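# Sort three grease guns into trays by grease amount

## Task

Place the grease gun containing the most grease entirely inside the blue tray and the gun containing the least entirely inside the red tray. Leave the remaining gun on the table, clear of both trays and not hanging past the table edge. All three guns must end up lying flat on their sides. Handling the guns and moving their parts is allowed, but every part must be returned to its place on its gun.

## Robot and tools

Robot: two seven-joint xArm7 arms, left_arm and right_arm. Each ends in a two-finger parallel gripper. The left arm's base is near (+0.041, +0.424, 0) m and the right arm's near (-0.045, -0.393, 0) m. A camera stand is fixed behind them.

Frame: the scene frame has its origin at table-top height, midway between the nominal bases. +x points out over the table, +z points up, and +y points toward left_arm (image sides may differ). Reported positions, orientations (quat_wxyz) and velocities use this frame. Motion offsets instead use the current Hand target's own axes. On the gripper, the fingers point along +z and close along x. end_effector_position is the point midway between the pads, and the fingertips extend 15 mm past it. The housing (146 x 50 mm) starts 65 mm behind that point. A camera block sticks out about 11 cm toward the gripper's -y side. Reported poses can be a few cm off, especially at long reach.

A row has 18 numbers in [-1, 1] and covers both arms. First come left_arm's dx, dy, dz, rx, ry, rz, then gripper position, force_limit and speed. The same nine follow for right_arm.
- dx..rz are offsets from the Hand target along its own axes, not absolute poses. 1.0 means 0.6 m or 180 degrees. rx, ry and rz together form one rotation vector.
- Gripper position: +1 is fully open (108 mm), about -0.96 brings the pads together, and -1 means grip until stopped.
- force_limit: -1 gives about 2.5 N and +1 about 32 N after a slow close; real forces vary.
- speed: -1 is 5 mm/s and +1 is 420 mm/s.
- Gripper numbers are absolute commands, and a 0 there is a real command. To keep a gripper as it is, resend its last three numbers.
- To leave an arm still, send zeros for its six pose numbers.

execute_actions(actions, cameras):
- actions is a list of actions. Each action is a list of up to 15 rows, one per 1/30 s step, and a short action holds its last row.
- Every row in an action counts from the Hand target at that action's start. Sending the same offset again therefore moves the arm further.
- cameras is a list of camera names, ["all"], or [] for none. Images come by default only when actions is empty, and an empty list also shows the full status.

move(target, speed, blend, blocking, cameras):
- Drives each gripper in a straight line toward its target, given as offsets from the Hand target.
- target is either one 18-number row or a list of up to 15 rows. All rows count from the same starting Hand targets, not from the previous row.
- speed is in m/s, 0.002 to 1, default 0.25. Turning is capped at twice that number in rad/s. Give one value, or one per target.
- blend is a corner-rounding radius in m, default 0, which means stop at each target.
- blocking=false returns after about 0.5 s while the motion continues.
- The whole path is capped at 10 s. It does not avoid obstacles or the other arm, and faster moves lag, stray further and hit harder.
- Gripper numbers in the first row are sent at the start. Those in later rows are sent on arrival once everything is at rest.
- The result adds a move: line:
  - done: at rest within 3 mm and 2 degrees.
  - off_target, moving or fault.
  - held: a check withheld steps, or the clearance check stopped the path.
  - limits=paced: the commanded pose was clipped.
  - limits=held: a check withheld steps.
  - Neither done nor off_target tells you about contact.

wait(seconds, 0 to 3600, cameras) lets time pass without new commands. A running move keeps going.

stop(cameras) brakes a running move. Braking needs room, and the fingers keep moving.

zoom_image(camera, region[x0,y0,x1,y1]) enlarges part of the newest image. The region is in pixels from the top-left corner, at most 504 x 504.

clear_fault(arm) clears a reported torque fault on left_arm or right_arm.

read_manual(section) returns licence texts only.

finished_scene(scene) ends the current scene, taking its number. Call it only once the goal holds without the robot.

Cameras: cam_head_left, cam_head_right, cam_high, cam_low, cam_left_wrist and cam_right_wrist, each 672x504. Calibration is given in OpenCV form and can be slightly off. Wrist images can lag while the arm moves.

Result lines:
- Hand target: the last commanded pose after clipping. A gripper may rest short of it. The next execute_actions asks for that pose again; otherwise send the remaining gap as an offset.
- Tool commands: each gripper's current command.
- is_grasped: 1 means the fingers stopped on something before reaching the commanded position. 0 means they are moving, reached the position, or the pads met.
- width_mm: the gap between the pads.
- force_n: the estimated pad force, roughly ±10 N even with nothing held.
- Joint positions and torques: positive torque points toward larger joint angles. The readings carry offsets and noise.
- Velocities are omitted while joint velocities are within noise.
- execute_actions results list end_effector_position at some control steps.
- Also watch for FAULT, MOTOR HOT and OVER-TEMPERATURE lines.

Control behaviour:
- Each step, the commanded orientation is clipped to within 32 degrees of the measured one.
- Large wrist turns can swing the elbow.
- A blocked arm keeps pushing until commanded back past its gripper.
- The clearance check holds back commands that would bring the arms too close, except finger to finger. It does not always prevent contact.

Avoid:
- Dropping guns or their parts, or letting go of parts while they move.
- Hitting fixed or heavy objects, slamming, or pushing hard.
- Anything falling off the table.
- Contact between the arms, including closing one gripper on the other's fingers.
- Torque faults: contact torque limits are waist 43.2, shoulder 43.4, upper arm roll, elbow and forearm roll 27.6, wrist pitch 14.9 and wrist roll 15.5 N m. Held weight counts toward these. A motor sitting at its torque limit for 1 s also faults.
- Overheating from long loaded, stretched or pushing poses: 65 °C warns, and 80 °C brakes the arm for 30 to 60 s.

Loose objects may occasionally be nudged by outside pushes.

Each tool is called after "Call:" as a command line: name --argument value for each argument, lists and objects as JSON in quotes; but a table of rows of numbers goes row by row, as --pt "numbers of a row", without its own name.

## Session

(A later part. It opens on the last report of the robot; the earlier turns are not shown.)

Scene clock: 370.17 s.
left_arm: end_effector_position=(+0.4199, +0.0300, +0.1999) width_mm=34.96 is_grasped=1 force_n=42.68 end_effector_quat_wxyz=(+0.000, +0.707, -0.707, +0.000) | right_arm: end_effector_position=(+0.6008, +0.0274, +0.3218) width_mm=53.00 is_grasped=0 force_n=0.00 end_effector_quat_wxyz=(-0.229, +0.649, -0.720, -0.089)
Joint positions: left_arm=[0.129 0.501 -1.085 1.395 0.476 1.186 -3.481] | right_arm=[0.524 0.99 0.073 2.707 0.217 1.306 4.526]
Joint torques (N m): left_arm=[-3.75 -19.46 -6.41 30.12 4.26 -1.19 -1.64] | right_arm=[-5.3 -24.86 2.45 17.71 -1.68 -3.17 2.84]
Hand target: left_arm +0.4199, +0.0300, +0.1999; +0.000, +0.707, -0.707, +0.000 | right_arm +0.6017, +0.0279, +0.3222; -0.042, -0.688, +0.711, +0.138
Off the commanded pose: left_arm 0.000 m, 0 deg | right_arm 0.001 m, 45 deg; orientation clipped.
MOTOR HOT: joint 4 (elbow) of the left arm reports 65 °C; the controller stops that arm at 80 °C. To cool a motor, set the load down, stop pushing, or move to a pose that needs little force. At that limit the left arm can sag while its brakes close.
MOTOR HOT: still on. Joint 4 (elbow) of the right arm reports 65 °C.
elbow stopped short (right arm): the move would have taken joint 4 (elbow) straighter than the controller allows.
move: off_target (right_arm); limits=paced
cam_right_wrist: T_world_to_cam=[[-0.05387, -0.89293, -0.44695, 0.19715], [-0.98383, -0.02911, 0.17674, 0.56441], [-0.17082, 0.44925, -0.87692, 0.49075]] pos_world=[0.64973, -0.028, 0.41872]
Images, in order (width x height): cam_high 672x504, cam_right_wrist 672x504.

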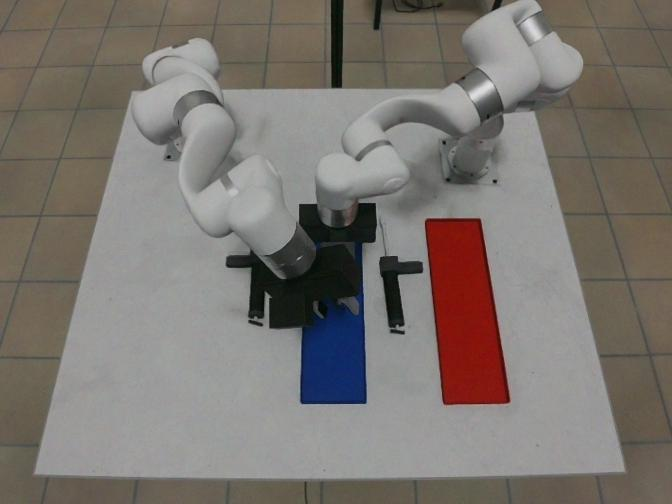

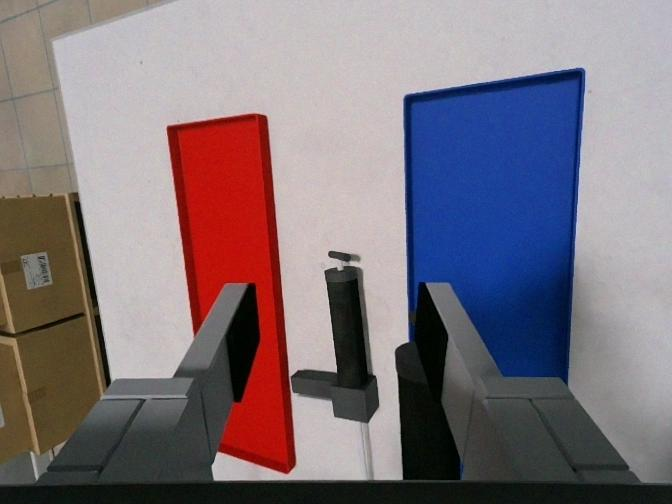

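Call:
move --target '[0,0.1417,0.1333,0,0,0,-1,0.8,-0.6,0,0,0,0,0,0,0,0.5,-0.2]'

Call:
move --target '[0,0,0,0,0,0,-1,0.8,-0.6,0.0222,0.1672,0.1667,-0.0748,0.0451,0.0004,0,0.5,-0.2]' --cameras '["cam_right_wrist","cam_left_wrist"]'

Scene clock: 391.10 s.
left_arm: end_effector_position=(+0.3350, +0.0300, +0.1200) width_mm=34.96 is_grasped=1 force_n=42.67 end_effector_quat_wxyz=(+0.000, +0.707, -0.707, +0.000) | right_arm: end_effector_position=(+0.6008, +0.0274, +0.3218) width_mm=53.00 is_grasped=0 force_n=0.00 end_effector_quat_wxyz=(-0.229, +0.649, -0.720, -0.089)
Joint positions: left_arm=[0.145 0.436 -1.115 1.054 0.5 0.915 -3.643] | right_arm=[0.524 0.99 0.073 2.707 0.217 1.306 4.526]
Joint torques (N m): left_arm=[-3.63 -13.95 -5.26 22.19 4.26 -4.28 -1.73] | right_arm=[-5.5 -25.17 2.65 14.69 -1.68 -3.32 2.74]
Hand target: left_arm +0.3349, +0.0300, +0.1199; +0.000, +0.707, -0.707, +0.000 | right_arm +0.6008, +0.0274, +0.3218; +0.229, -0.649, +0.720, +0.089 (not the last commanded pose)
Off the commanded pose: left_arm 0.000 m, 0 deg | right_arm 0.001 m, 32 deg.
MOTOR HOT: still on. Joint 4 (elbow) of the left arm reports 66 °C.
MOTOR HOT: still on. Joint 4 (elbow) of the right arm reports 66 °C.
move: done

Scene clock: 392.10 s.
left_arm: end_effector_position=(+0.3349, +0.0300, +0.1199) width_mm=34.96 is_grasped=1 force_n=42.67 end_effector_quat_wxyz=(+0.000, +0.707, -0.707, +0.000) | right_arm: end_effector_position=(+0.5237, +0.0723, +0.2112) width_mm=53.00 is_grasped=0 force_n=0.00 end_effector_quat_wxyz=(-0.100, +0.675, -0.720, -0.127)
Joint positions: left_arm=[0.144 0.437 -1.115 1.054 0.5 0.915 -3.643] | right_arm=[0.612 0.957 0.082 2.423 0.22 1.31 4.561]
Joint torques (N m): left_arm=[-4.01 -14.09 -5.39 22.25 4.09 -4.23 -1.5] | right_arm=[4.88 -25.05 2.85 13.76 2.74 -0.85 2.89]
Hand target: left_arm +0.3349, +0.0300, +0.1199; +0.000, +0.707, -0.707, +0.000 | right_arm +0.5236, +0.0723, +0.2110; -0.099, +0.675, -0.720, -0.127
Off the commanded pose: left_arm 0.000 m, 0 deg | right_arm 0.000 m, 0 deg.
MOTOR HOT: still on. Joint 4 (elbow) of the left arm reports 65 °C.
MOTOR HOT: still on. Joint 4 (elbow) of the right arm reports 66 °C.
move: done
cam_left_wrist: T_world_to_cam=[[0.02421, -0.99956, -0.01734, 0.02407], [-0.92959, -0.02889, 0.36745, 0.28543], [-0.36779, 0.00722, -0.92988, 0.35228]] pos_world=[0.39431, 0.02976, 0.22312]
cam_right_wrist: T_world_to_cam=[[-0.06898, -0.94595, -0.31688, 0.1678], [-0.91267, -0.06842, 0.40292, 0.42723], [-0.40283, 0.317, -0.85862, 0.48753]] pos_world=[0.59789, 0.03342, 0.29963]
Images, in order (width x height): cam_left_wrist 672x504, cam_right_wrist 672x504.

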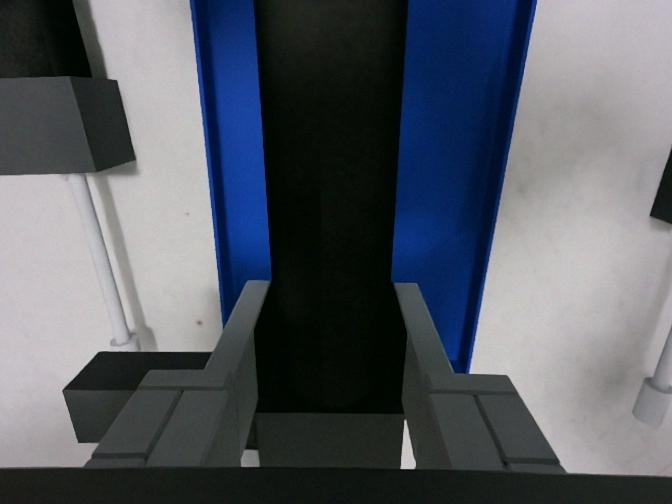

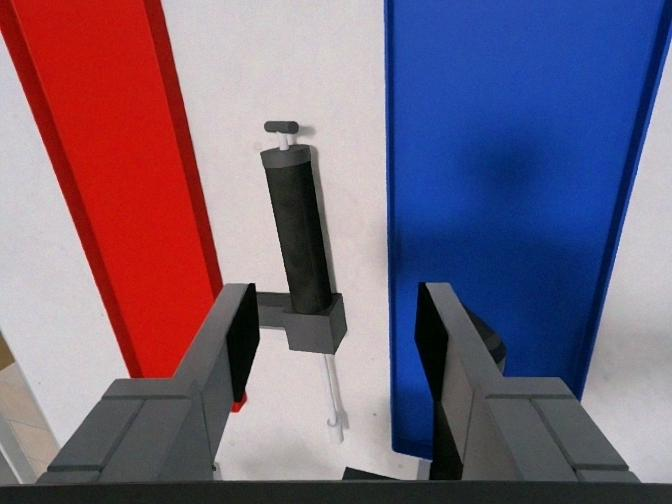

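Call:
move --target '[0,0,0,0,0,0,-1,0.8,-0.6,0.0673,0.0708,-0.0343,-0.1415,0.1049,0.005,0,0.5,-0.2]' --cameras '["cam_right_wrist"]'

Scene clock: 400.40 s.
left_arm: end_effector_position=(+0.3349, +0.0300, +0.1199) width_mm=34.96 is_grasped=1 force_n=42.67 end_effector_quat_wxyz=(+0.000, +0.707, -0.707, +0.000) | right_arm: end_effector_position=(+0.4783, +0.0294, +0.2197) width_mm=53.00 is_grasped=0 force_n=0.00 end_effector_quat_wxyz=(+0.023, +0.681, -0.714, -0.159)
Joint positions: left_arm=[0.144 0.437 -1.115 1.054 0.5 0.915 -3.643] | right_arm=[0.576 1.072 0.141 2.707 0.186 1.734 4.602]
Joint torques (N m): left_arm=[-3.57 -14.35 -5.93 22.15 3.01 -3.68 -1.54] | right_arm=[-5.4 -29.7 3.14 17.01 -1.29 -0.45 2.85]
Hand target: left_arm +0.3349, +0.0300, +0.1199; +0.000, +0.707, -0.707, +0.000 | right_arm +0.4791, +0.0299, +0.2199; +0.171, +0.686, -0.686, -0.171
Off the commanded pose: left_arm 0.000 m, 0 deg | right_arm 0.001 m, 17 deg.
MOTOR HOT: still on. Joint 4 (elbow) of the left arm reports 63 °C.
MOTOR HOT: still on. Joint 4 (elbow) of the right arm reports 66 °C.
elbow stopped short (right arm): the move would have taken joint 4 (elbow) straighter than the controller allows.
move: off_target (right_arm)
cam_right_wrist: T_world_to_cam=[[-0.07198, -0.98005, -0.18524, 0.10042], [-0.7998, -0.05425, 0.59782, 0.28214], [-0.59594, 0.19119, -0.77994, 0.56892]] pos_world=[0.57193, 0.00495, 0.29365]

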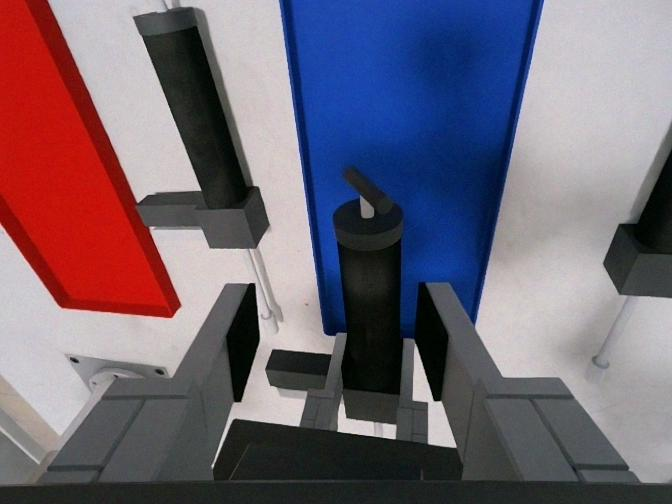

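Call:
move --target '[0,0,0,0,0,0,-1,0.8,-0.6,0.001,-0.0528,-0.028,0.0722,0,0,0,0.5,-0.2]'

Scene clock: 412.23 s.
left_arm: end_effector_position=(+0.3349, +0.0300, +0.1199) width_mm=34.96 is_grasped=1 force_n=42.67 end_effector_quat_wxyz=(+0.000, +0.707, -0.707, +0.000) | right_arm: end_effector_position=(+0.5141, +0.0289, +0.2196) width_mm=53.00 is_grasped=0 force_n=0.00 end_effector_quat_wxyz=(-0.024, +0.699, -0.711, -0.076)
Joint positions: left_arm=[0.144 0.437 -1.115 1.054 0.5 0.915 -3.643] | right_arm=[0.614 1.069 0.091 2.707 0.078 1.617 4.562]
Joint torques (N m): left_arm=[-3.73 -14.49 -6.14 22.21 2.37 -3.19 -1.63] | right_arm=[0.29 -25 2.69 15.44 -1.73 -2.62 -2.92]
Hand target: left_arm +0.3349, +0.0300, +0.1199; +0.000, +0.707, -0.707, +0.000 | right_arm +0.5149, +0.0293, +0.2199; +0.092, +0.701, -0.701, -0.092
Off the commanded pose: left_arm 0.000 m, 0 deg | right_arm 0.001 m, 13 deg.
MOTOR HOT: still on. Joint 4 (elbow) of the right arm reports 68 °C.
MOTOR HOT: cleared for the motors of the left arm.
elbow stopped short (right arm): the move would have taken joint 4 (elbow) straighter than the controller allows.
move: off_target (right_arm)

Call:
move --target '[0,0,0,0,0,0,-1,0.8,-0.6,0,0,0.1724,0,0,0,0,0.5,-0.2]' --speed 0.12 --cameras '["cam_right_wrist"]'

Scene clock: 417.40 s.
left_arm: end_effector_position=(+0.3349, +0.0300, +0.1199) width_mm=34.96 is_grasped=1 force_n=42.67 end_effector_quat_wxyz=(+0.000, +0.707, -0.707, +0.000) | right_arm: end_effector_position=(+0.4874, +0.0290, +0.1198) width_mm=53.00 is_grasped=0 force_n=0.00 end_effector_quat_wxyz=(+0.061, +0.702, -0.704, -0.088)
Joint positions: left_arm=[0.144 0.437 -1.115 1.054 0.5 0.915 -3.643] | right_arm=[0.636 1.211 0.101 2.707 0.061 1.645 4.565]
Joint torques (N m): left_arm=[-3.32 -14.35 -6.64 22.12 1.46 -2.69 -1.6] | right_arm=[-3.53 -25.92 2.48 16.83 -1.52 -2.26 2.97]
Hand target: left_arm +0.3349, +0.0300, +0.1199; +0.000, +0.707, -0.707, +0.000 | right_arm +0.4882, +0.0294, +0.1199; +0.092, +0.701, -0.701, -0.092
Off the commanded pose: left_arm 0.000 m, 0 deg | right_arm 0.001 m, 4 deg.
MOTOR HOT: still on. Joint 4 (elbow) of the right arm reports 67 °C.
elbow stopped short (right arm): the move would have taken joint 4 (elbow) straighter than the controller allows.
move: off_target (right_arm)
cam_right_wrist: T_world_to_cam=[[-0.00923, -0.99916, -0.03989, 0.03474], [-0.82612, -0.01486, 0.5633, 0.36496], [-0.56342, 0.03815, -0.82529, 0.49052]] pos_world=[0.57819, 0.02142, 0.20062]

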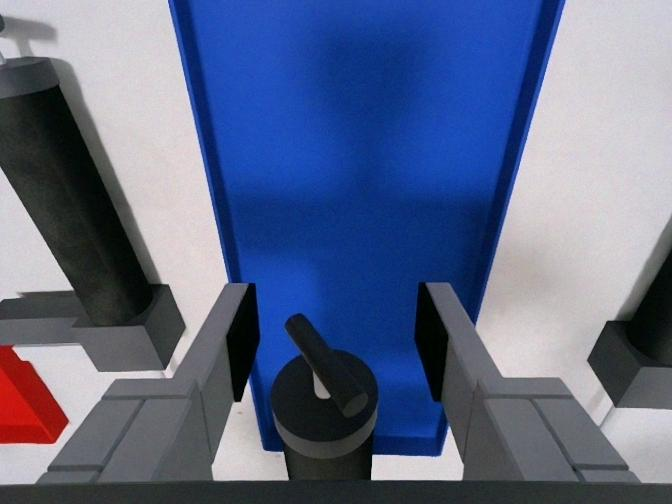

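Call:
move --target '[0,-0.0067,0,0,0,0,-1,0.8,-0.6,0,0,0,0,0,0,0,0.5,-0.2]' --speed 0.05

Call:
move --target '[0,0.0067,0,0,0,0,-1,0.8,-0.6,0,0,0,0,0,0,0,0.5,-0.2]' --speed 0.05

Call:
move --target '[0,0,0,0,0,0,-1,0.8,-0.6,0,0,0,0,0,0,-1,1,-0.6]' --cameras '["cam_right_wrist"]'

Call:
move --target '[0,0.0167,0,0,0,0,-1,0.8,-0.6,0,0,0,0,0,0,-1,1,-0.6]' --speed 0.05

Call:
move --target '[0,0.0167,0,0,0,0,-1,0.8,-0.6,0,0,0,0,0,0,-1,1,-0.6]' --speed 0.05

Call:
move --target '[0,0.0167,0,0,0,0,-1,0.8,-0.6,0,0,0,0,0,0,-1,1,-0.6]' --speed 0.05

Call:
move --target '[0,0.0167,0,0,0,0,-1,0.8,-0.6,0,0,0,0,0,0,-1,1,-0.6]' --speed 0.05 --cameras '["cam_right_wrist"]'

Scene clock: 429.67 s.
left_arm: end_effector_position=(+0.3389, +0.0300, +0.1199) width_mm=34.96 is_grasped=1 force_n=42.67 end_effector_quat_wxyz=(+0.000, +0.707, -0.707, +0.000) | right_arm: end_effector_position=(+0.4875, +0.0289, +0.1198) width_mm=53.00 is_grasped=0 force_n=0.00 end_effector_quat_wxyz=(+0.061, +0.702, -0.705, -0.088)
Joint positions: left_arm=[0.141 0.444 -1.108 1.064 0.505 0.919 -3.639] | right_arm=[0.636 1.211 0.101 2.707 0.061 1.645 4.565]
Joint torques (N m): left_arm=[-3.85 -14.63 -5.43 28.26 4.23 -1.21 1.38] | right_arm=[-5.27 -25.98 2.67 17.92 -1.68 -2.24 2.87]
Hand target: left_arm +0.3390, +0.0300, +0.1199; +0.000, +0.707, -0.707, +0.000 | right_arm +0.4875, +0.0289, +0.1198; +0.061, +0.702, -0.705, -0.088 (not the last commanded pose)
Off the commanded pose: left_arm 0.000 m, 0 deg | right_arm 0.001 m, 4 deg.
MOTOR HOT: still on. Joint 4 (elbow) of the right arm reports 70 °C.
move: done

Scene clock: 430.17 s.
left_arm: end_effector_position=(+0.3349, +0.0300, +0.1199) width_mm=34.96 is_grasped=1 force_n=42.67 end_effector_quat_wxyz=(+0.000, +0.707, -0.707, +0.000) | right_arm: end_effector_position=(+0.4875, +0.0289, +0.1198) width_mm=53.00 is_grasped=0 force_n=0.00 end_effector_quat_wxyz=(+0.061, +0.702, -0.705, -0.088)
Joint positions: left_arm=[0.144 0.436 -1.115 1.054 0.5 0.915 -3.643] | right_arm=[0.636 1.211 0.101 2.707 0.061 1.645 4.565]
Joint torques (N m): left_arm=[4.39 -21 -9.41 22.14 -3.56 -4.35 -1.56] | right_arm=[-5.3 -25.95 2.54 17.73 -1.66 -2.19 2.85]
Hand target: left_arm +0.3349, +0.0300, +0.1199; +0.000, +0.707, -0.707, +0.000 | right_arm +0.4875, +0.0289, +0.1198; +0.061, +0.702, -0.705, -0.088
Off the commanded pose: left_arm 0.000 m, 0 deg | right_arm 0.000 m, 0 deg.
MOTOR HOT: still on. Joint 4 (elbow) of the right arm reports 70 °C.
move: done

Scene clock: 431.00 s.
left_arm: end_effector_position=(+0.3347, +0.0300, +0.1199) width_mm=34.96 is_grasped=1 force_n=42.44 end_effector_quat_wxyz=(+0.000, +0.707, -0.707, +0.000) | right_arm: end_effector_position=(+0.4879, +0.0286, +0.1199) width_mm=0.00 is_grasped=0 force_n=40.15 end_effector_quat_wxyz=(+0.061, +0.701, -0.705, -0.088)
Joint positions: left_arm=[0.144 0.436 -1.116 1.053 0.5 0.915 -3.643] | right_arm=[0.635 1.211 0.101 2.707 0.061 1.644 4.566]
Joint torques (N m): left_arm=[5.89 -18.4 1.62 39.91 5.3 -2.94 -1.81] | right_arm=[20.32 -27.74 7.61 9.95 2.83 4.09 2.82]
Hand target: left_arm +0.3349, +0.0300, +0.1199; +0.000, +0.707, -0.707, +0.000 | right_arm +0.4875, +0.0289, +0.1198; +0.061, +0.702, -0.705, -0.088
Off the commanded pose: left_arm 0.000 m, 0 deg | right_arm 0.000 m, 0 deg.
MOTOR HOT: still on. Joint 4 (elbow) of the right arm reports 70 °C.
move: done
cam_right_wrist: T_world_to_cam=[[-0.01007, -0.99915, -0.03991, 0.03473], [-0.82644, -0.01416, 0.56285, 0.36557], [-0.56293, 0.03865, -0.8256, 0.49067]] pos_world=[0.57869, 0.02091, 0.20072]

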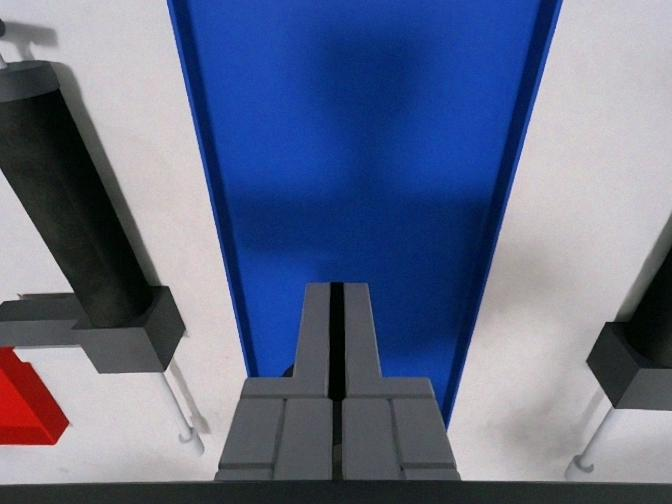

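Scene clock: 431.53 s.
left_arm: end_effector_position=(+0.3250, +0.0300, +0.1199) width_mm=34.96 is_grasped=1 force_n=42.68 end_effector_quat_wxyz=(+0.000, +0.707, -0.707, +0.000) | right_arm: end_effector_position=(+0.4874, +0.0290, +0.1197) width_mm=0.00 is_grasped=0 force_n=39.68 end_effector_quat_wxyz=(+0.061, +0.702, -0.705, -0.088)
Joint positions: left_arm=[0.153 0.418 -1.134 1.029 0.487 0.904 -3.652] | right_arm=[0.636 1.211 0.102 2.707 0.061 1.645 4.566]
Joint torques (N m): left_arm=[4.47 -19.81 -9.23 22.38 -3.68 -4.27 -1.56] | right_arm=[-5.15 -28.96 -0.68 16.07 0.59 -2.23 2.84]
Hand target: left_arm +0.3249, +0.0300, +0.1199; +0.000, +0.707, -0.707, +0.000 | right_arm +0.4875, +0.0289, +0.1198; +0.061, +0.702, -0.705, -0.088
Off the commanded pose: left_arm 0.000 m, 0 deg | right_arm 0.000 m, 0 deg.
MOTOR HOT: still on. Joint 4 (elbow) of the right arm reports 70 °C.
move: done

Scene clock: 432.07 s.
left_arm: end_effector_position=(+0.3149, +0.0300, +0.1199) width_mm=34.96 is_grasped=1 force_n=42.68 end_effector_quat_wxyz=(+0.000, +0.707, -0.707, +0.000) | right_arm: end_effector_position=(+0.4875, +0.0289, +0.1198) width_mm=0.00 is_grasped=0 force_n=39.68 end_effector_quat_wxyz=(+0.061, +0.702, -0.705, -0.088)
Joint positions: left_arm=[0.162 0.399 -1.154 1.005 0.473 0.893 -3.661] | right_arm=[0.635 1.211 0.101 2.707 0.061 1.645 4.566]
Joint torques (N m): left_arm=[4.44 -19.48 -8.87 22.23 -3.36 -4.28 -1.54] | right_arm=[-5.34 -31.93 -0.84 17.43 -0.99 -2.08 2.39]
Hand target: left_arm +0.3149, +0.0300, +0.1199; +0.000, +0.707, -0.707, +0.000 | right_arm +0.4875, +0.0289, +0.1198; +0.061, +0.702, -0.705, -0.088
Off the commanded pose: left_arm 0.000 m, 0 deg | right_arm 0.000 m, 0 deg.
MOTOR HOT: still on. Joint 4 (elbow) of the right arm reports 70 °C.
move: done

Scene clock: 432.60 s.
left_arm: end_effector_position=(+0.3049, +0.0300, +0.1199) width_mm=34.96 is_grasped=1 force_n=42.68 end_effector_quat_wxyz=(+0.000, +0.707, -0.707, +0.000) | right_arm: end_effector_position=(+0.4875, +0.0289, +0.1198) width_mm=0.00 is_grasped=0 force_n=39.68 end_effector_quat_wxyz=(+0.061, +0.702, -0.705, -0.088)
Joint positions: left_arm=[0.172 0.379 -1.174 0.982 0.459 0.882 -3.67] | right_arm=[0.635 1.211 0.101 2.707 0.061 1.645 4.566]
Joint torques (N m): left_arm=[4.27 -18.49 -8.53 22.3 -3.56 -4.43 -1.55] | right_arm=[-4.79 -33.65 -0.83 17.87 -1.18 -1.38 1.31]
Hand target: left_arm +0.3049, +0.0300, +0.1199; +0.000, +0.707, -0.707, +0.000 | right_arm +0.4875, +0.0289, +0.1198; +0.061, +0.702, -0.705, -0.088
Off the commanded pose: left_arm 0.000 m, 0 deg | right_arm 0.000 m, 0 deg.
MOTOR HOT: still on. Joint 4 (elbow) of the right arm reports 70 °C.
move: done

Scene clock: 433.13 s.
left_arm: end_effector_position=(+0.2949, +0.0300, +0.1199) width_mm=34.96 is_grasped=1 force_n=42.68 end_effector_quat_wxyz=(+0.000, +0.707, -0.707, +0.000) | right_arm: end_effector_position=(+0.4875, +0.0289, +0.1198) width_mm=0.00 is_grasped=0 force_n=39.68 end_effector_quat_wxyz=(+0.061, +0.702, -0.705, -0.088)
Joint positions: left_arm=[0.182 0.36 -1.196 0.959 0.443 0.872 -3.678] | right_arm=[0.635 1.211 0.101 2.707 0.061 1.645 4.566]
Joint torques (N m): left_arm=[4.51 -17.62 -8.6 22.33 -3.48 -4.33 -1.57] | right_arm=[-4.25 -34.69 -0.71 17.91 -1.13 -1.03 0.42]
Hand target: left_arm +0.2949, +0.0300, +0.1199; +0.000, +0.707, -0.707, +0.000 | right_arm +0.4875, +0.0289, +0.1198; +0.061, +0.702, -0.705, -0.088
Off the commanded pose: left_arm 0.000 m, 0 deg | right_arm 0.000 m, 0 deg.
MOTOR HOT: still on. Joint 4 (elbow) of the right arm reports 71 °C.
move: done
cam_right_wrist: T_world_to_cam=[[-0.0095, -0.99916, -0.03995, 0.03471], [-0.82612, -0.01466, 0.56331, 0.36512], [-0.56342, 0.03835, -0.82528, 0.49063]] pos_world=[0.57839, 0.02121, 0.20062]

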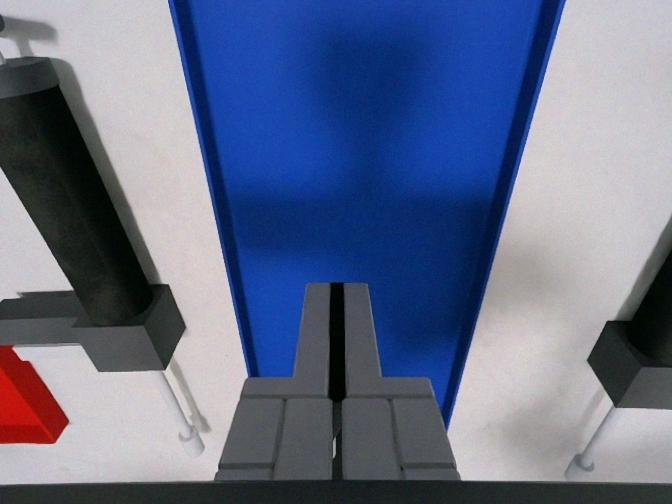

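Call:
wait --seconds 0 --cameras '["cam_low","cam_left_wrist"]'

Call:
zoom_image --camera "cam_low" --region '[150, 100, 500, 360]'

Scene clock: 440.67 s.
left_arm: end_effector_position=(+0.2949, +0.0300, +0.1199) width_mm=34.96 is_grasped=1 force_n=42.68 end_effector_quat_wxyz=(+0.000, +0.707, -0.707, +0.000) | right_arm: end_effector_position=(+0.4875, +0.0289, +0.1198) width_mm=0.00 is_grasped=0 force_n=39.68 end_effector_quat_wxyz=(+0.061, +0.702, -0.705, -0.088)
Joint positions: left_arm=[0.182 0.36 -1.196 0.959 0.443 0.872 -3.678] | right_arm=[0.635 1.211 0.101 2.707 0.061 1.645 4.566]
Joint torques (N m): left_arm=[3.91 -17.45 -8.35 22.47 -3.47 -4.4 -1.55] | right_arm=[-1.22 -34.86 0.08 17.73 -1.27 -0.95 -1.99]
Hand target: left_arm +0.2949, +0.0300, +0.1199; +0.000, +0.707, -0.707, +0.000 | right_arm +0.4875, +0.0289, +0.1198; +0.061, +0.702, -0.705, -0.088
Tool commands: left_gripper/position=-1.0 left_gripper/force_limit=+0.8 left_gripper/speed=-0.6 right_gripper/position=-1.0 right_gripper/force_limit=+1.0 right_gripper/speed=-0.6
Off the commanded pose: left_arm 0.000 m, 0 deg | right_arm 0.000 m, 0 deg.
MOTOR HOT: still on. Joint 4 (elbow) of the right arm reports 72 °C.
cam_left_wrist: T_world_to_cam=[[0.02421, -0.99956, -0.01734, 0.02504], [-0.92959, -0.02889, 0.36745, 0.24819], [-0.36779, 0.00722, -0.92988, 0.33744]] pos_world=[0.35421, 0.02976, 0.22302]

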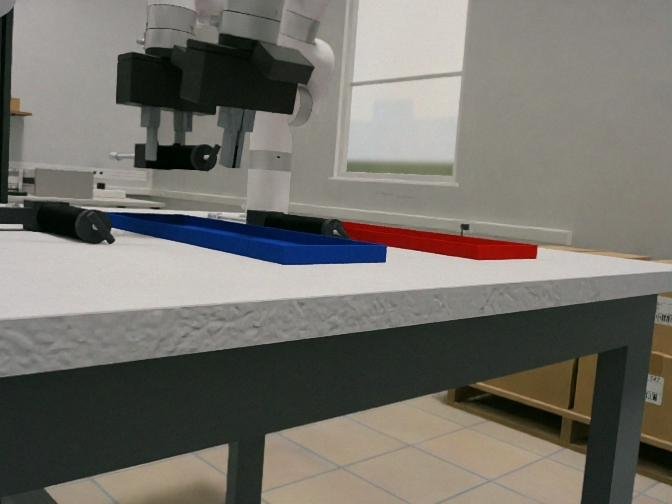

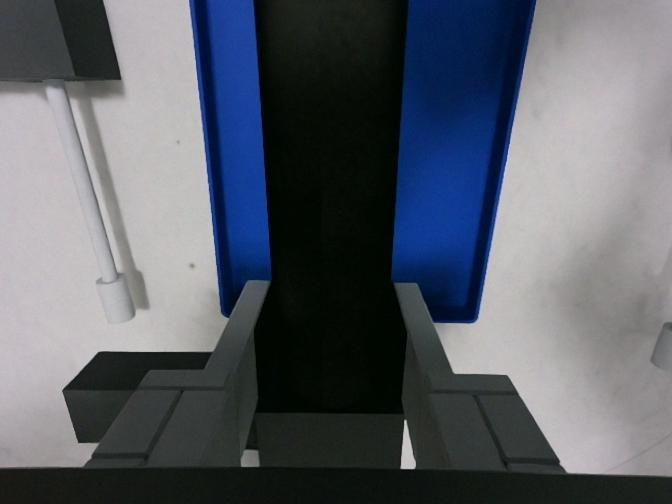

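Scaled by 1.440.

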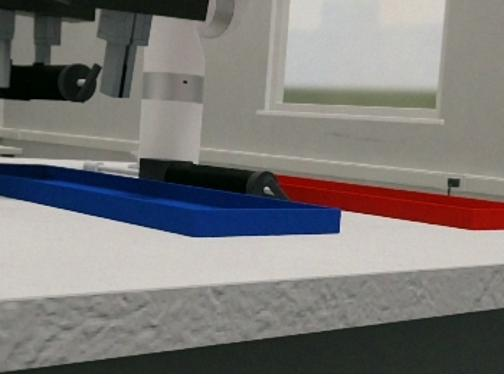

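Call:
move --pt "0 0 0 0 0 0 -1 0.8 -0.6 0 0 0 0 0 0 0 0.5 -0.2" --pt "0 -0.0785 0 0 0 0 -1 0.8 -0.6 0 0 0 0 0 0 0 0.5 -0.2" --pt "0 -0.0718 0 0 0 0 -1 0.8 -0.6 0 0 0 0 0 0 0 0.5 -0.2" --speed '[0.1,0.1,0.05]' --cameras '["cam_right_wrist"]'

Call:
move --target '[0,0,0,0,0,0,-1,0.8,-0.6,0,0,0,0,0,0,-1,1,-0.9]'

Call:
move --target '[0,0.0083,0,0,0,0,-1,0.8,-0.6,0,0,0,0,0,0,-1,1,-0.9]' --speed 0.05

Call:
move --target '[0,0.0083,0,0,0,0,-1,0.8,-0.6,0,0,0,0,0,0,-1,1,-0.9]' --speed 0.05 --cameras '["cam_right_wrist"]'

Scene clock: 453.40 s.
left_arm: end_effector_position=(+0.3379, +0.0300, +0.1199) width_mm=34.96 is_grasped=1 force_n=42.68 end_effector_quat_wxyz=(+0.000, +0.707, -0.707, +0.000) | right_arm: end_effector_position=(+0.4875, +0.0289, +0.1198) width_mm=52.99 is_grasped=0 force_n=0.00 end_effector_quat_wxyz=(+0.061, +0.702, -0.705, -0.088)
Joint positions: left_arm=[0.142 0.442 -1.11 1.061 0.504 0.918 -3.64] | right_arm=[0.635 1.211 0.101 2.707 0.061 1.645 4.566]
Joint torques (N m): left_arm=[4.08 -21.4 -9.4 22.27 -3.62 -4.37 -1.61] | right_arm=[1.76 -34.82 1.15 17.77 -1.07 -1.07 -2.09]
Hand target: left_arm +0.3379, +0.0300, +0.1199; +0.000, +0.707, -0.707, +0.000 | right_arm +0.4875, +0.0289, +0.1198; +0.061, +0.702, -0.705, -0.088
Off the commanded pose: left_arm 0.000 m, 0 deg | right_arm 0.000 m, 0 deg.
MOTOR HOT: still on. Joint 4 (elbow) of the right arm reports 73 °C.
move: done
cam_right_wrist: T_world_to_cam=[[-0.00942, -0.99916, -0.04, 0.03467], [-0.82612, -0.01476, 0.56331, 0.36512], [-0.56342, 0.03835, -0.82528, 0.49063]] pos_world=[0.57839, 0.02122, 0.20062]

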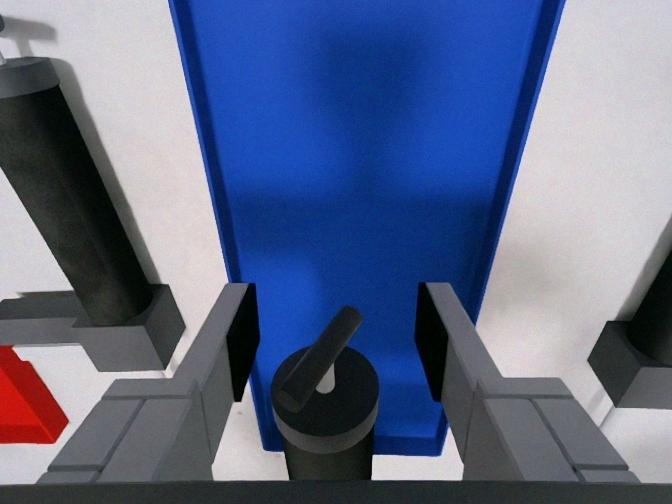

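Scene clock: 455.37 s.
left_arm: end_effector_position=(+0.3379, +0.0299, +0.1199) width_mm=34.96 is_grasped=1 force_n=43.60 end_effector_quat_wxyz=(+0.000, +0.707, -0.707, +0.000) | right_arm: end_effector_position=(+0.4875, +0.0290, +0.1198) width_mm=7.71 is_grasped=0 force_n=32.79 end_effector_quat_wxyz=(+0.061, +0.702, -0.705, -0.088)
Joint positions: left_arm=[0.142 0.442 -1.11 1.061 0.504 0.918 -3.64] | right_arm=[0.636 1.211 0.101 2.707 0.061 1.645 4.566]
Joint torques (N m): left_arm=[5.29 -19.94 -2.72 25.7 -0.92 1.12 -2.23] | right_arm=[-9.48 -33.55 -1.85 15.45 -1.76 0.01 -1.57]
Hand target: left_arm +0.3379, +0.0300, +0.1199; +0.000, +0.707, -0.707, +0.000 | right_arm +0.4875, +0.0289, +0.1198; +0.061, +0.702, -0.705, -0.088
Off the commanded pose: left_arm 0.000 m, 0 deg | right_arm 0.000 m, 0 deg.
MOTOR HOT: still on. Joint 4 (elbow) of the right arm reports 73 °C.
move: done

Scene clock: 455.87 s.
left_arm: end_effector_position=(+0.3330, +0.0300, +0.1199) width_mm=34.96 is_grasped=1 force_n=43.62 end_effector_quat_wxyz=(+0.000, +0.707, -0.707, +0.000) | right_arm: end_effector_position=(+0.4875, +0.0289, +0.1198) width_mm=7.71 is_grasped=1 force_n=32.39 end_effector_quat_wxyz=(+0.061, +0.702, -0.705, -0.088)
Joint positions: left_arm=[0.146 0.433 -1.119 1.049 0.498 0.913 -3.645] | right_arm=[0.635 1.211 0.101 2.707 0.061 1.645 4.566]
Joint torques (N m): left_arm=[7.38 -21.24 -6.09 18.73 -4.3 -1.34 -3.32] | right_arm=[-14.76 -32.62 -3.69 13.66 -2.75 0.57 -1.21]
Hand target: left_arm +0.3330, +0.0300, +0.1199; +0.000, +0.707, -0.707, +0.000 | right_arm +0.4875, +0.0289, +0.1198; +0.061, +0.702, -0.705, -0.088
Off the commanded pose: left_arm 0.000 m, 0 deg | right_arm 0.000 m, 0 deg.
MOTOR HOT: still on. Joint 4 (elbow) of the right arm reports 73 °C.
move: done

Scene clock: 456.37 s.
left_arm: end_effector_position=(+0.3280, +0.0300, +0.1199) width_mm=34.96 is_grasped=1 force_n=43.61 end_effector_quat_wxyz=(+0.000, +0.707, -0.707, +0.000) | right_arm: end_effector_position=(+0.4875, +0.0289, +0.1198) width_mm=7.71 is_grasped=1 force_n=32.35 end_effector_quat_wxyz=(+0.061, +0.702, -0.705, -0.088)
Joint positions: left_arm=[0.151 0.423 -1.128 1.036 0.491 0.907 -3.649] | right_arm=[0.635 1.211 0.101 2.707 0.061 1.645 4.566]
Joint torques (N m): left_arm=[7.24 -20.73 -6.15 18.66 -4.36 -1.43 -3.42] | right_arm=[-12.75 -31.6 -4.31 12.48 -3.56 0.33 -0.89]
Hand target: left_arm +0.3280, +0.0300, +0.1199; +0.000, +0.707, -0.707, +0.000 | right_arm +0.4875, +0.0289, +0.1198; +0.061, +0.702, -0.705, -0.088
Off the commanded pose: left_arm 0.000 m, 0 deg | right_arm 0.000 m, 0 deg.
MOTOR HOT: still on. Joint 4 (elbow) of the right arm reports 73 °C.
move: done
cam_right_wrist: T_world_to_cam=[[-0.00942, -0.99916, -0.04, 0.03468], [-0.82616, -0.01476, 0.56324, 0.36511], [-0.56335, 0.03836, -0.82533, 0.49068]] pos_world=[0.57839, 0.02122, 0.20072]

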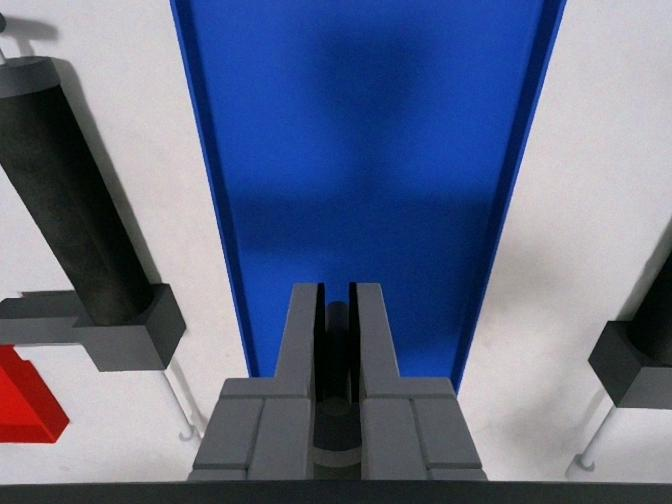

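Call:
move --target '[0,0.0167,0,0,0,0,-1,0.8,-0.6,0,0,0,0,0,0,-1,1,-0.9]' --speed 0.05

Call:
move --target '[0,0.0167,0,0,0,0,-1,0.8,-0.6,0,0,0,0,0,0,-1,1,-0.9]' --speed 0.05

Call:
move --target '[0,0.0167,0,0,0,0,-1,0.8,-0.6,0,0,0,0,0,0,-1,1,-0.9]' --speed 0.05

Call:
move --target '[0,0.0167,0,0,0,0,-1,0.8,-0.6,0,0,0,0,0,0,-1,1,-0.9]' --speed 0.05

Call:
move --target '[0,0.0167,0,0,0,0,-1,0.8,-0.6,0,0,0,0,0,0,-1,1,-0.9]' --speed 0.05

Call:
move --target '[0,0.0167,0,0,0,0,-1,0.8,-0.6,0,0,0,0,0,0,-1,1,-0.9]' --speed 0.05 --cameras '["cam_right_wrist"]'

Scene clock: 465.63 s.
left_arm: end_effector_position=(+0.3180, +0.0300, +0.1199) width_mm=34.96 is_grasped=1 force_n=43.51 end_effector_quat_wxyz=(+0.000, +0.707, -0.707, +0.000) | right_arm: end_effector_position=(+0.4875, +0.0289, +0.1198) width_mm=7.71 is_grasped=1 force_n=32.30 end_effector_quat_wxyz=(+0.061, +0.702, -0.705, -0.088)
Joint positions: left_arm=[0.159 0.404 -1.147 1.012 0.477 0.896 -3.658] | right_arm=[0.635 1.211 0.101 2.707 0.061 1.645 4.566]
Joint torques (N m): left_arm=[7.01 -19.83 -6.21 18.87 -4.25 -1.65 -3.44] | right_arm=[-5.81 -25.39 -3.89 12.35 -3.56 -0.56 0.97]
Hand target: left_arm +0.3180, +0.0300, +0.1199; +0.000, +0.707, -0.707, +0.000 | right_arm +0.4875, +0.0289, +0.1198; +0.061, +0.702, -0.705, -0.088
Off the commanded pose: left_arm 0.000 m, 0 deg | right_arm 0.000 m, 0 deg.
MOTOR HOT: still on. Joint 4 (elbow) of the right arm reports 69 °C.
move: done

Scene clock: 466.17 s.
left_arm: end_effector_position=(+0.3080, +0.0300, +0.1199) width_mm=34.96 is_grasped=1 force_n=43.42 end_effector_quat_wxyz=(+0.000, +0.707, -0.707, +0.000) | right_arm: end_effector_position=(+0.4875, +0.0289, +0.1198) width_mm=7.71 is_grasped=1 force_n=32.28 end_effector_quat_wxyz=(+0.061, +0.702, -0.705, -0.088)
Joint positions: left_arm=[0.168 0.385 -1.167 0.989 0.463 0.885 -3.667] | right_arm=[0.635 1.211 0.101 2.707 0.061 1.645 4.566]
Joint torques (N m): left_arm=[6.84 -18.83 -6.12 19.18 -4.23 -1.81 -3.47] | right_arm=[-5.8 -25.38 -3.42 12.36 -3.14 -0.62 1.02]
Hand target: left_arm +0.3079, +0.0300, +0.1199; +0.000, +0.707, -0.707, +0.000 | right_arm +0.4875, +0.0289, +0.1198; +0.061, +0.702, -0.705, -0.088
Off the commanded pose: left_arm 0.000 m, 0 deg | right_arm 0.000 m, 0 deg.
MOTOR HOT: still on. Joint 4 (elbow) of the right arm reports 69 °C.
move: done

Scene clock: 466.70 s.
left_arm: end_effector_position=(+0.2980, +0.0300, +0.1199) width_mm=34.96 is_grasped=1 force_n=44.02 end_effector_quat_wxyz=(+0.000, +0.707, -0.707, +0.000) | right_arm: end_effector_position=(+0.4873, +0.0290, +0.1196) width_mm=7.71 is_grasped=1 force_n=31.17 end_effector_quat_wxyz=(+0.061, +0.702, -0.704, -0.088)
Joint positions: left_arm=[0.178 0.366 -1.189 0.966 0.448 0.875 -3.675] | right_arm=[0.636 1.211 0.101 2.707 0.061 1.645 4.566]
Joint torques (N m): left_arm=[0.44 -15.27 -11.87 11.88 -7.17 -1.36 -2.85] | right_arm=[-22.17 -30.07 -5.24 18.92 -2.39 -4.87 0.99]
Hand target: left_arm +0.2979, +0.0300, +0.1199; +0.000, +0.707, -0.707, +0.000 | right_arm +0.4875, +0.0289, +0.1198; +0.061, +0.702, -0.705, -0.088
Off the commanded pose: left_arm 0.000 m, 0 deg | right_arm 0.000 m, 0 deg.
MOTOR HOT: still on. Joint 4 (elbow) of the right arm reports 69 °C.
move: done

Scene clock: 467.23 s.
left_arm: end_effector_position=(+0.2879, +0.0300, +0.1199) width_mm=34.96 is_grasped=1 force_n=43.95 end_effector_quat_wxyz=(+0.000, +0.707, -0.707, +0.000) | right_arm: end_effector_position=(+0.4875, +0.0289, +0.1197) width_mm=7.71 is_grasped=1 force_n=31.07 end_effector_quat_wxyz=(+0.061, +0.702, -0.705, -0.088)
Joint positions: left_arm=[0.188 0.346 -1.212 0.944 0.431 0.865 -3.683] | right_arm=[0.635 1.211 0.101 2.707 0.061 1.645 4.566]
Joint torques (N m): left_arm=[-0.2 -13.86 -12.14 11.49 -7.45 -1.35 -2.86] | right_arm=[-22.77 -35.48 -6.07 20.56 -3.15 -4.92 1.44]
Hand target: left_arm +0.2879, +0.0300, +0.1199; +0.000, +0.707, -0.707, +0.000 | right_arm +0.4875, +0.0289, +0.1198; +0.061, +0.702, -0.705, -0.088
Off the commanded pose: left_arm 0.000 m, 0 deg | right_arm 0.000 m, 0 deg.
MOTOR HOT: still on. Joint 4 (elbow) of the right arm reports 70 °C.
move: done

Scene clock: 467.77 s.
left_arm: end_effector_position=(+0.2779, +0.0300, +0.1199) width_mm=34.96 is_grasped=1 force_n=43.84 end_effector_quat_wxyz=(+0.000, +0.707, -0.707, +0.000) | right_arm: end_effector_position=(+0.4875, +0.0289, +0.1198) width_mm=7.71 is_grasped=1 force_n=30.94 end_effector_quat_wxyz=(+0.061, +0.702, -0.705, -0.088)
Joint positions: left_arm=[0.199 0.327 -1.236 0.923 0.414 0.855 -3.69] | right_arm=[0.635 1.211 0.101 2.707 0.061 1.645 4.566]
Joint torques (N m): left_arm=[-0.79 -12.43 -12.54 10.82 -7.75 -1.48 -2.89] | right_arm=[-22.53 -36.28 -6.49 20.98 -3.49 -4.01 1.94]
Hand target: left_arm +0.2779, +0.0300, +0.1199; +0.000, +0.707, -0.707, +0.000 | right_arm +0.4875, +0.0289, +0.1198; +0.061, +0.702, -0.705, -0.088
Off the commanded pose: left_arm 0.000 m, 0 deg | right_arm 0.000 m, 0 deg.
MOTOR HOT: still on. Joint 4 (elbow) of the right arm reports 70 °C.
move: done

Scene clock: 468.30 s.
left_arm: end_effector_position=(+0.2679, +0.0300, +0.1199) width_mm=34.96 is_grasped=1 force_n=43.74 end_effector_quat_wxyz=(+0.000, +0.707, -0.707, +0.000) | right_arm: end_effector_position=(+0.4875, +0.0289, +0.1198) width_mm=7.71 is_grasped=1 force_n=30.82 end_effector_quat_wxyz=(+0.061, +0.702, -0.705, -0.088)
Joint positions: left_arm=[0.211 0.307 -1.262 0.902 0.396 0.845 -3.697] | right_arm=[0.635 1.211 0.101 2.707 0.061 1.645 4.566]
Joint torques (N m): left_arm=[-1.21 -11.44 -12.9 10.73 -8.01 -1.5 -2.58] | right_arm=[-22.29 -36.76 -6.66 21.01 -3.58 -4.23 2.37]
Hand target: left_arm +0.2679, +0.0300, +0.1199; +0.000, +0.707, -0.707, +0.000 | right_arm +0.4875, +0.0289, +0.1198; +0.061, +0.702, -0.705, -0.088
Off the commanded pose: left_arm 0.000 m, 0 deg | right_arm 0.000 m, 0 deg.
MOTOR HOT: still on. Joint 4 (elbow) of the right arm reports 70 °C.
move: done
cam_right_wrist: T_world_to_cam=[[-0.00942, -0.99916, -0.04, 0.03467], [-0.82612, -0.01476, 0.56331, 0.36512], [-0.56342, 0.03835, -0.82528, 0.49063]] pos_world=[0.57839, 0.02122, 0.20062]

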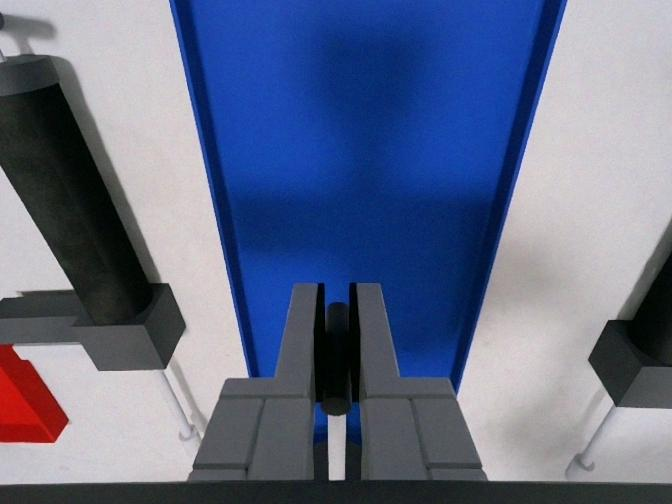

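Call:
move --target '[0,-0.1183,0,0,0,0,-1,0.8,-0.6,0,0,0,0,0,0,-1,1,-0.9]' --speed 0.08 --cameras '["cam_right_wrist"]'

Call:
move --target '[0,0,0,0,0,0,-1,0.8,-0.6,0,0,0,0,0,0,0,0.5,-0.2]' --cameras '["cam_right_wrist"]'

Scene clock: 485.33 s.
left_arm: end_effector_position=(+0.3387, +0.0300, +0.1199) width_mm=34.96 is_grasped=1 force_n=44.21 end_effector_quat_wxyz=(+0.000, +0.707, -0.707, +0.000) | right_arm: end_effector_position=(+0.4876, +0.0289, +0.1199) width_mm=7.71 is_grasped=1 force_n=33.01 end_effector_quat_wxyz=(+0.061, +0.702, -0.705, -0.088)
Joint positions: left_arm=[0.141 0.444 -1.108 1.063 0.505 0.919 -3.639] | right_arm=[0.635 1.211 0.101 2.707 0.061 1.645 4.566]
Joint torques (N m): left_arm=[2.7 -16.77 0.67 32.47 6.23 -0.06 -0.01] | right_arm=[-1.03 -28.12 1.3 11.05 1.68 1.3 2.74]
Hand target: left_arm +0.3388, +0.0300, +0.1199; +0.000, +0.707, -0.707, +0.000 | right_arm +0.4875, +0.0289, +0.1198; +0.061, +0.702, -0.705, -0.088
Off the commanded pose: left_arm 0.000 m, 0 deg | right_arm 0.000 m, 0 deg.
MOTOR HOT: still on. Joint 4 (elbow) of the right arm reports 77 °C.
move: done
cam_right_wrist: T_world_to_cam=[[-0.00942, -0.99916, -0.04, 0.03468], [-0.82624, -0.01476, 0.56312, 0.36512], [-0.56324, 0.03835, -0.8254, 0.49072]] pos_world=[0.57839, 0.02122, 0.20082]

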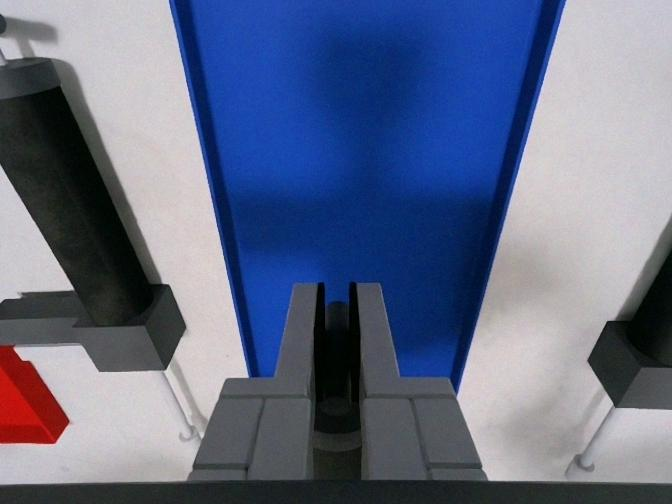

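Scene clock: 485.83 s.
left_arm: end_effector_position=(+0.3389, +0.0300, +0.1199) width_mm=34.96 is_grasped=1 force_n=42.15 end_effector_quat_wxyz=(+0.000, +0.707, -0.707, +0.000) | right_arm: end_effector_position=(+0.4875, +0.0289, +0.1198) width_mm=53.00 is_grasped=0 force_n=0.00 end_effector_quat_wxyz=(+0.061, +0.702, -0.705, -0.088)
Joint positions: left_arm=[0.141 0.444 -1.108 1.064 0.505 0.919 -3.639] | right_arm=[0.635 1.211 0.101 2.706 0.061 1.645 4.566]
Joint torques (N m): left_arm=[-0.91 -18.82 -9.56 22.08 -2.03 -4.32 -0.13] | right_arm=[-1.98 -26.33 2.05 14.72 2.74 -2.24 2.86]
Hand target: left_arm +0.3388, +0.0300, +0.1199; +0.000, +0.707, -0.707, +0.000 | right_arm +0.4875, +0.0289, +0.1198; +0.061, +0.702, -0.705, -0.088
Off the commanded pose: left_arm 0.000 m, 0 deg | right_arm 0.000 m, 0 deg.
MOTOR HOT: still on. Joint 4 (elbow) of the right arm reports 77 °C.
move: done
cam_right_wrist: T_world_to_cam=[[-0.00945, -0.99916, -0.03986, 0.03466], [-0.82612, -0.01466, 0.56331, 0.36503], [-0.56342, 0.03825, -0.82528, 0.49058]] pos_world=[0.57829, 0.02121, 0.20062]

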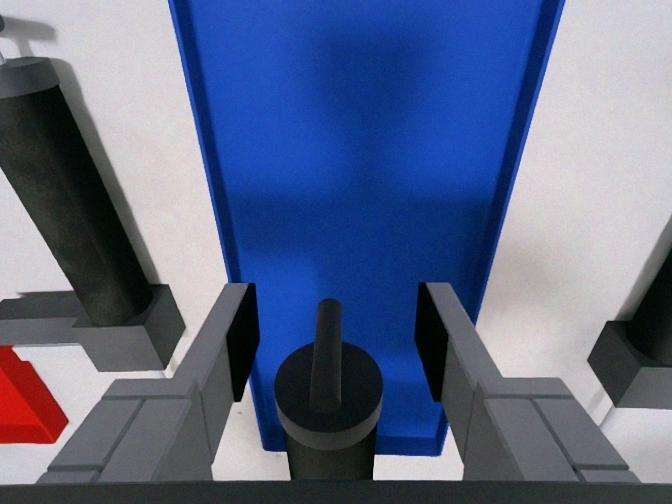

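Call:
move --pt "0 0 0 0 0 0 -1 0.8 -0.6 -0.008 0.045 -0.212 0 0 0 0 0.5 -0.2" --pt "0 0 0 0 0 0 -1 0.8 -0.6 0.661 0.4353 -0.1545 0.067 0 0 0 0.5 -0.2" --speed '[0.15,0.4]' --blend '[0.04,0]'

Scene clock: 490.87 s.
left_arm: end_effector_position=(+0.3388, +0.0300, +0.1199) width_mm=34.96 is_grasped=1 force_n=42.15 end_effector_quat_wxyz=(+0.000, +0.707, -0.707, +0.000) | right_arm: end_effector_position=(+0.4771, +0.0109, +0.2479) width_mm=53.00 is_grasped=0 force_n=0.00 end_effector_quat_wxyz=(+0.032, +0.701, -0.707, -0.082)
Joint positions: left_arm=[0.141 0.444 -1.108 1.063 0.505 0.919 -3.639] | right_arm=[0.617 1.007 0.113 2.701 0.059 1.783 4.583]
Joint torques (N m): left_arm=[-3.41 -17.85 -9.58 22.09 -3.3 -4.32 -0.9] | right_arm=[4.82 -25.03 2.71 17.16 2.71 -2.12 2.88]
Hand target: left_arm +0.3388, +0.0300, +0.1199; +0.000, +0.707, -0.707, +0.000 | right_arm +0.4771, +0.0109, +0.2479; +0.032, +0.701, -0.707, -0.082 (not the last commanded pose)
Off the commanded pose: left_arm 0.000 m, 0 deg | right_arm 0.445 m, 9 deg.
MOTOR HOT: still on. Joint 4 (elbow) of the right arm reports 76 °C.
elbow stopped short (right arm): the move would have taken joint 4 (elbow) straighter than the controller allows.
led back after a hold (right arm): the arm was led back toward your command in small steps, so it may still be short of it.
move: held (right_arm; a check stopped the path); path passed 1 of 2 targets; limits=held
pose unreachable (right arm): on one or more control steps of this call, first in action 0 (counted from 0), this arm could not follow its commanded pose, so it was not sent that pose on those steps. It may still have moved: this result reports where it is.
cause: moving toward the commanded pose would bring a part of the arm too close to another arm (this arm's gripper and the left arm's gripper, 22 mm apart when this arm was first held).

Call:
move --pt "-0.25 0 -0.1333 0 0 0 -1 0.8 -0.6 0 0 0 0 0 0 0 0.5 -0.2" --pt "-0.4717 -0.2353 -0.1333 0 0 0 -1 0.8 -0.6 0.635 0.38 0.047 0.05 0 0 0 0.5 -0.2" --pt "-0.4717 -0.2353 0.1 0 0 0 -1 0.8 -0.6 0.635 0.38 0.047 0.05 0 0 0 0.5 -0.2" --speed '[0.25,0.35,0.2]' --blend '[0.03,0.03,0]' --cameras '["cam_left_wrist"]'

Scene clock: 499.83 s.
left_arm: end_effector_position=(+0.4800, +0.3131, +0.0600) width_mm=34.96 is_grasped=1 force_n=42.12 end_effector_quat_wxyz=(+0.000, +0.707, -0.707, +0.000) | right_arm: end_effector_position=(+0.2420, -0.3665, +0.2301) width_mm=53.00 is_grasped=0 force_n=0.00 end_effector_quat_wxyz=(-0.023, +0.702, -0.712, -0.026)
Joint positions: left_arm=[0.632 0.332 -0.842 0.853 0.403 0.667 -2.896] | right_arm=[0.251 -0.656 -0.141 0.543 -0.017 1.191 4.042]
Joint torques (N m): left_arm=[-3.76 -16.34 -2.42 26.53 4.29 -1.24 -1.52] | right_arm=[-5.43 -9.39 0.2 13.4 -2 -0.69 -2.77]
Hand target: left_arm +0.4800, +0.3131, +0.0599; +0.000, +0.707, -0.707, +0.000 | right_arm +0.2420, -0.3665, +0.2301; -0.023, +0.702, -0.712, -0.026
Off the commanded pose: left_arm 0.000 m, 0 deg | right_arm 0.000 m, 0 deg.
MOTOR HOT: still on. Joint 4 (elbow) of the right arm reports 74 °C.
move: done
cam_left_wrist: T_world_to_cam=[[0.02421, -0.99956, -0.01734, 0.30239], [-0.92964, -0.02889, 0.36733, 0.45049], [-0.36767, 0.00722, -0.92993, 0.34771]] pos_world=[0.53931, 0.31276, 0.16312]

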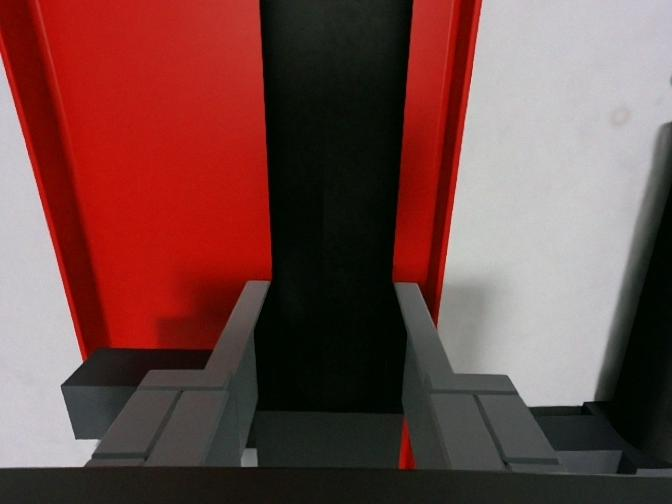

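Call:
move --pt "0 0 0.047 0 0 0 -1 0.8 -0.6 0 0 0 0 0 0 0 0.5 -0.2" --pt "0 0 0.047 0 0 0 -0.22 0.8 -0.6 0 0 0 0 0 0 0 0.5 -0.2" --pt "0 0 -0.1667 0 0 0 -0.22 0.8 -0.6 0 0 0 0 0 0 0 0.5 -0.2" --pt "0.2468 0.0912 -0.1667 0 0 -0.0167 -0.1 0.8 -0.6 0 0 0 0 0 0 0 0.5 -0.2" --speed '[0.08,0.1,0.2,0.3]' --blend '[0,0,0.03,0]' --cameras '["cam_left_wrist"]'

Scene clock: 510.33 s.
left_arm: end_effector_position=(+0.4252, +0.1650, +0.1600) width_mm=47.49 is_grasped=0 force_n=0.00 end_effector_quat_wxyz=(+0.000, +0.726, -0.688, +0.000) | right_arm: end_effector_position=(+0.2420, -0.3665, +0.2301) width_mm=53.00 is_grasped=0 force_n=0.00 end_effector_quat_wxyz=(-0.023, +0.702, -0.712, -0.026)
Joint positions: left_arm=[0.521 0.125 -1.103 0.97 0.14 0.918 -3.107] | right_arm=[0.251 -0.656 -0.141 0.543 -0.017 1.191 4.042]
Joint torques (N m): left_arm=[-3.92 -7.96 0.12 27.78 4.29 -0.81 -1.61] | right_arm=[-5.31 -9.79 0.47 13.58 -1.96 -0.58 -2.69]
Hand target: left_arm +0.4252, +0.1650, +0.1600; +0.000, +0.726, -0.688, +0.000 | right_arm +0.2420, -0.3665, +0.2301; -0.023, +0.702, -0.712, -0.026
Off the commanded pose: left_arm 0.000 m, 0 deg | right_arm 0.000 m, 0 deg.
MOTOR HOT: still on. Joint 4 (elbow) of the right arm reports 71 °C.
move: done
cam_left_wrist: T_world_to_cam=[[0.07655, -0.99691, -0.01731, 0.13479], [-0.9268, -0.07755, 0.36746, 0.36535], [-0.36767, -0.01209, -0.92988, 0.42483]] pos_world=[0.48448, 0.16784, 0.26312]

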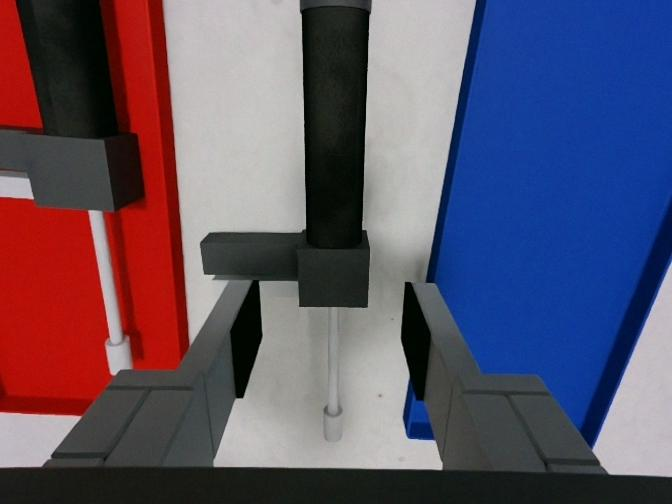

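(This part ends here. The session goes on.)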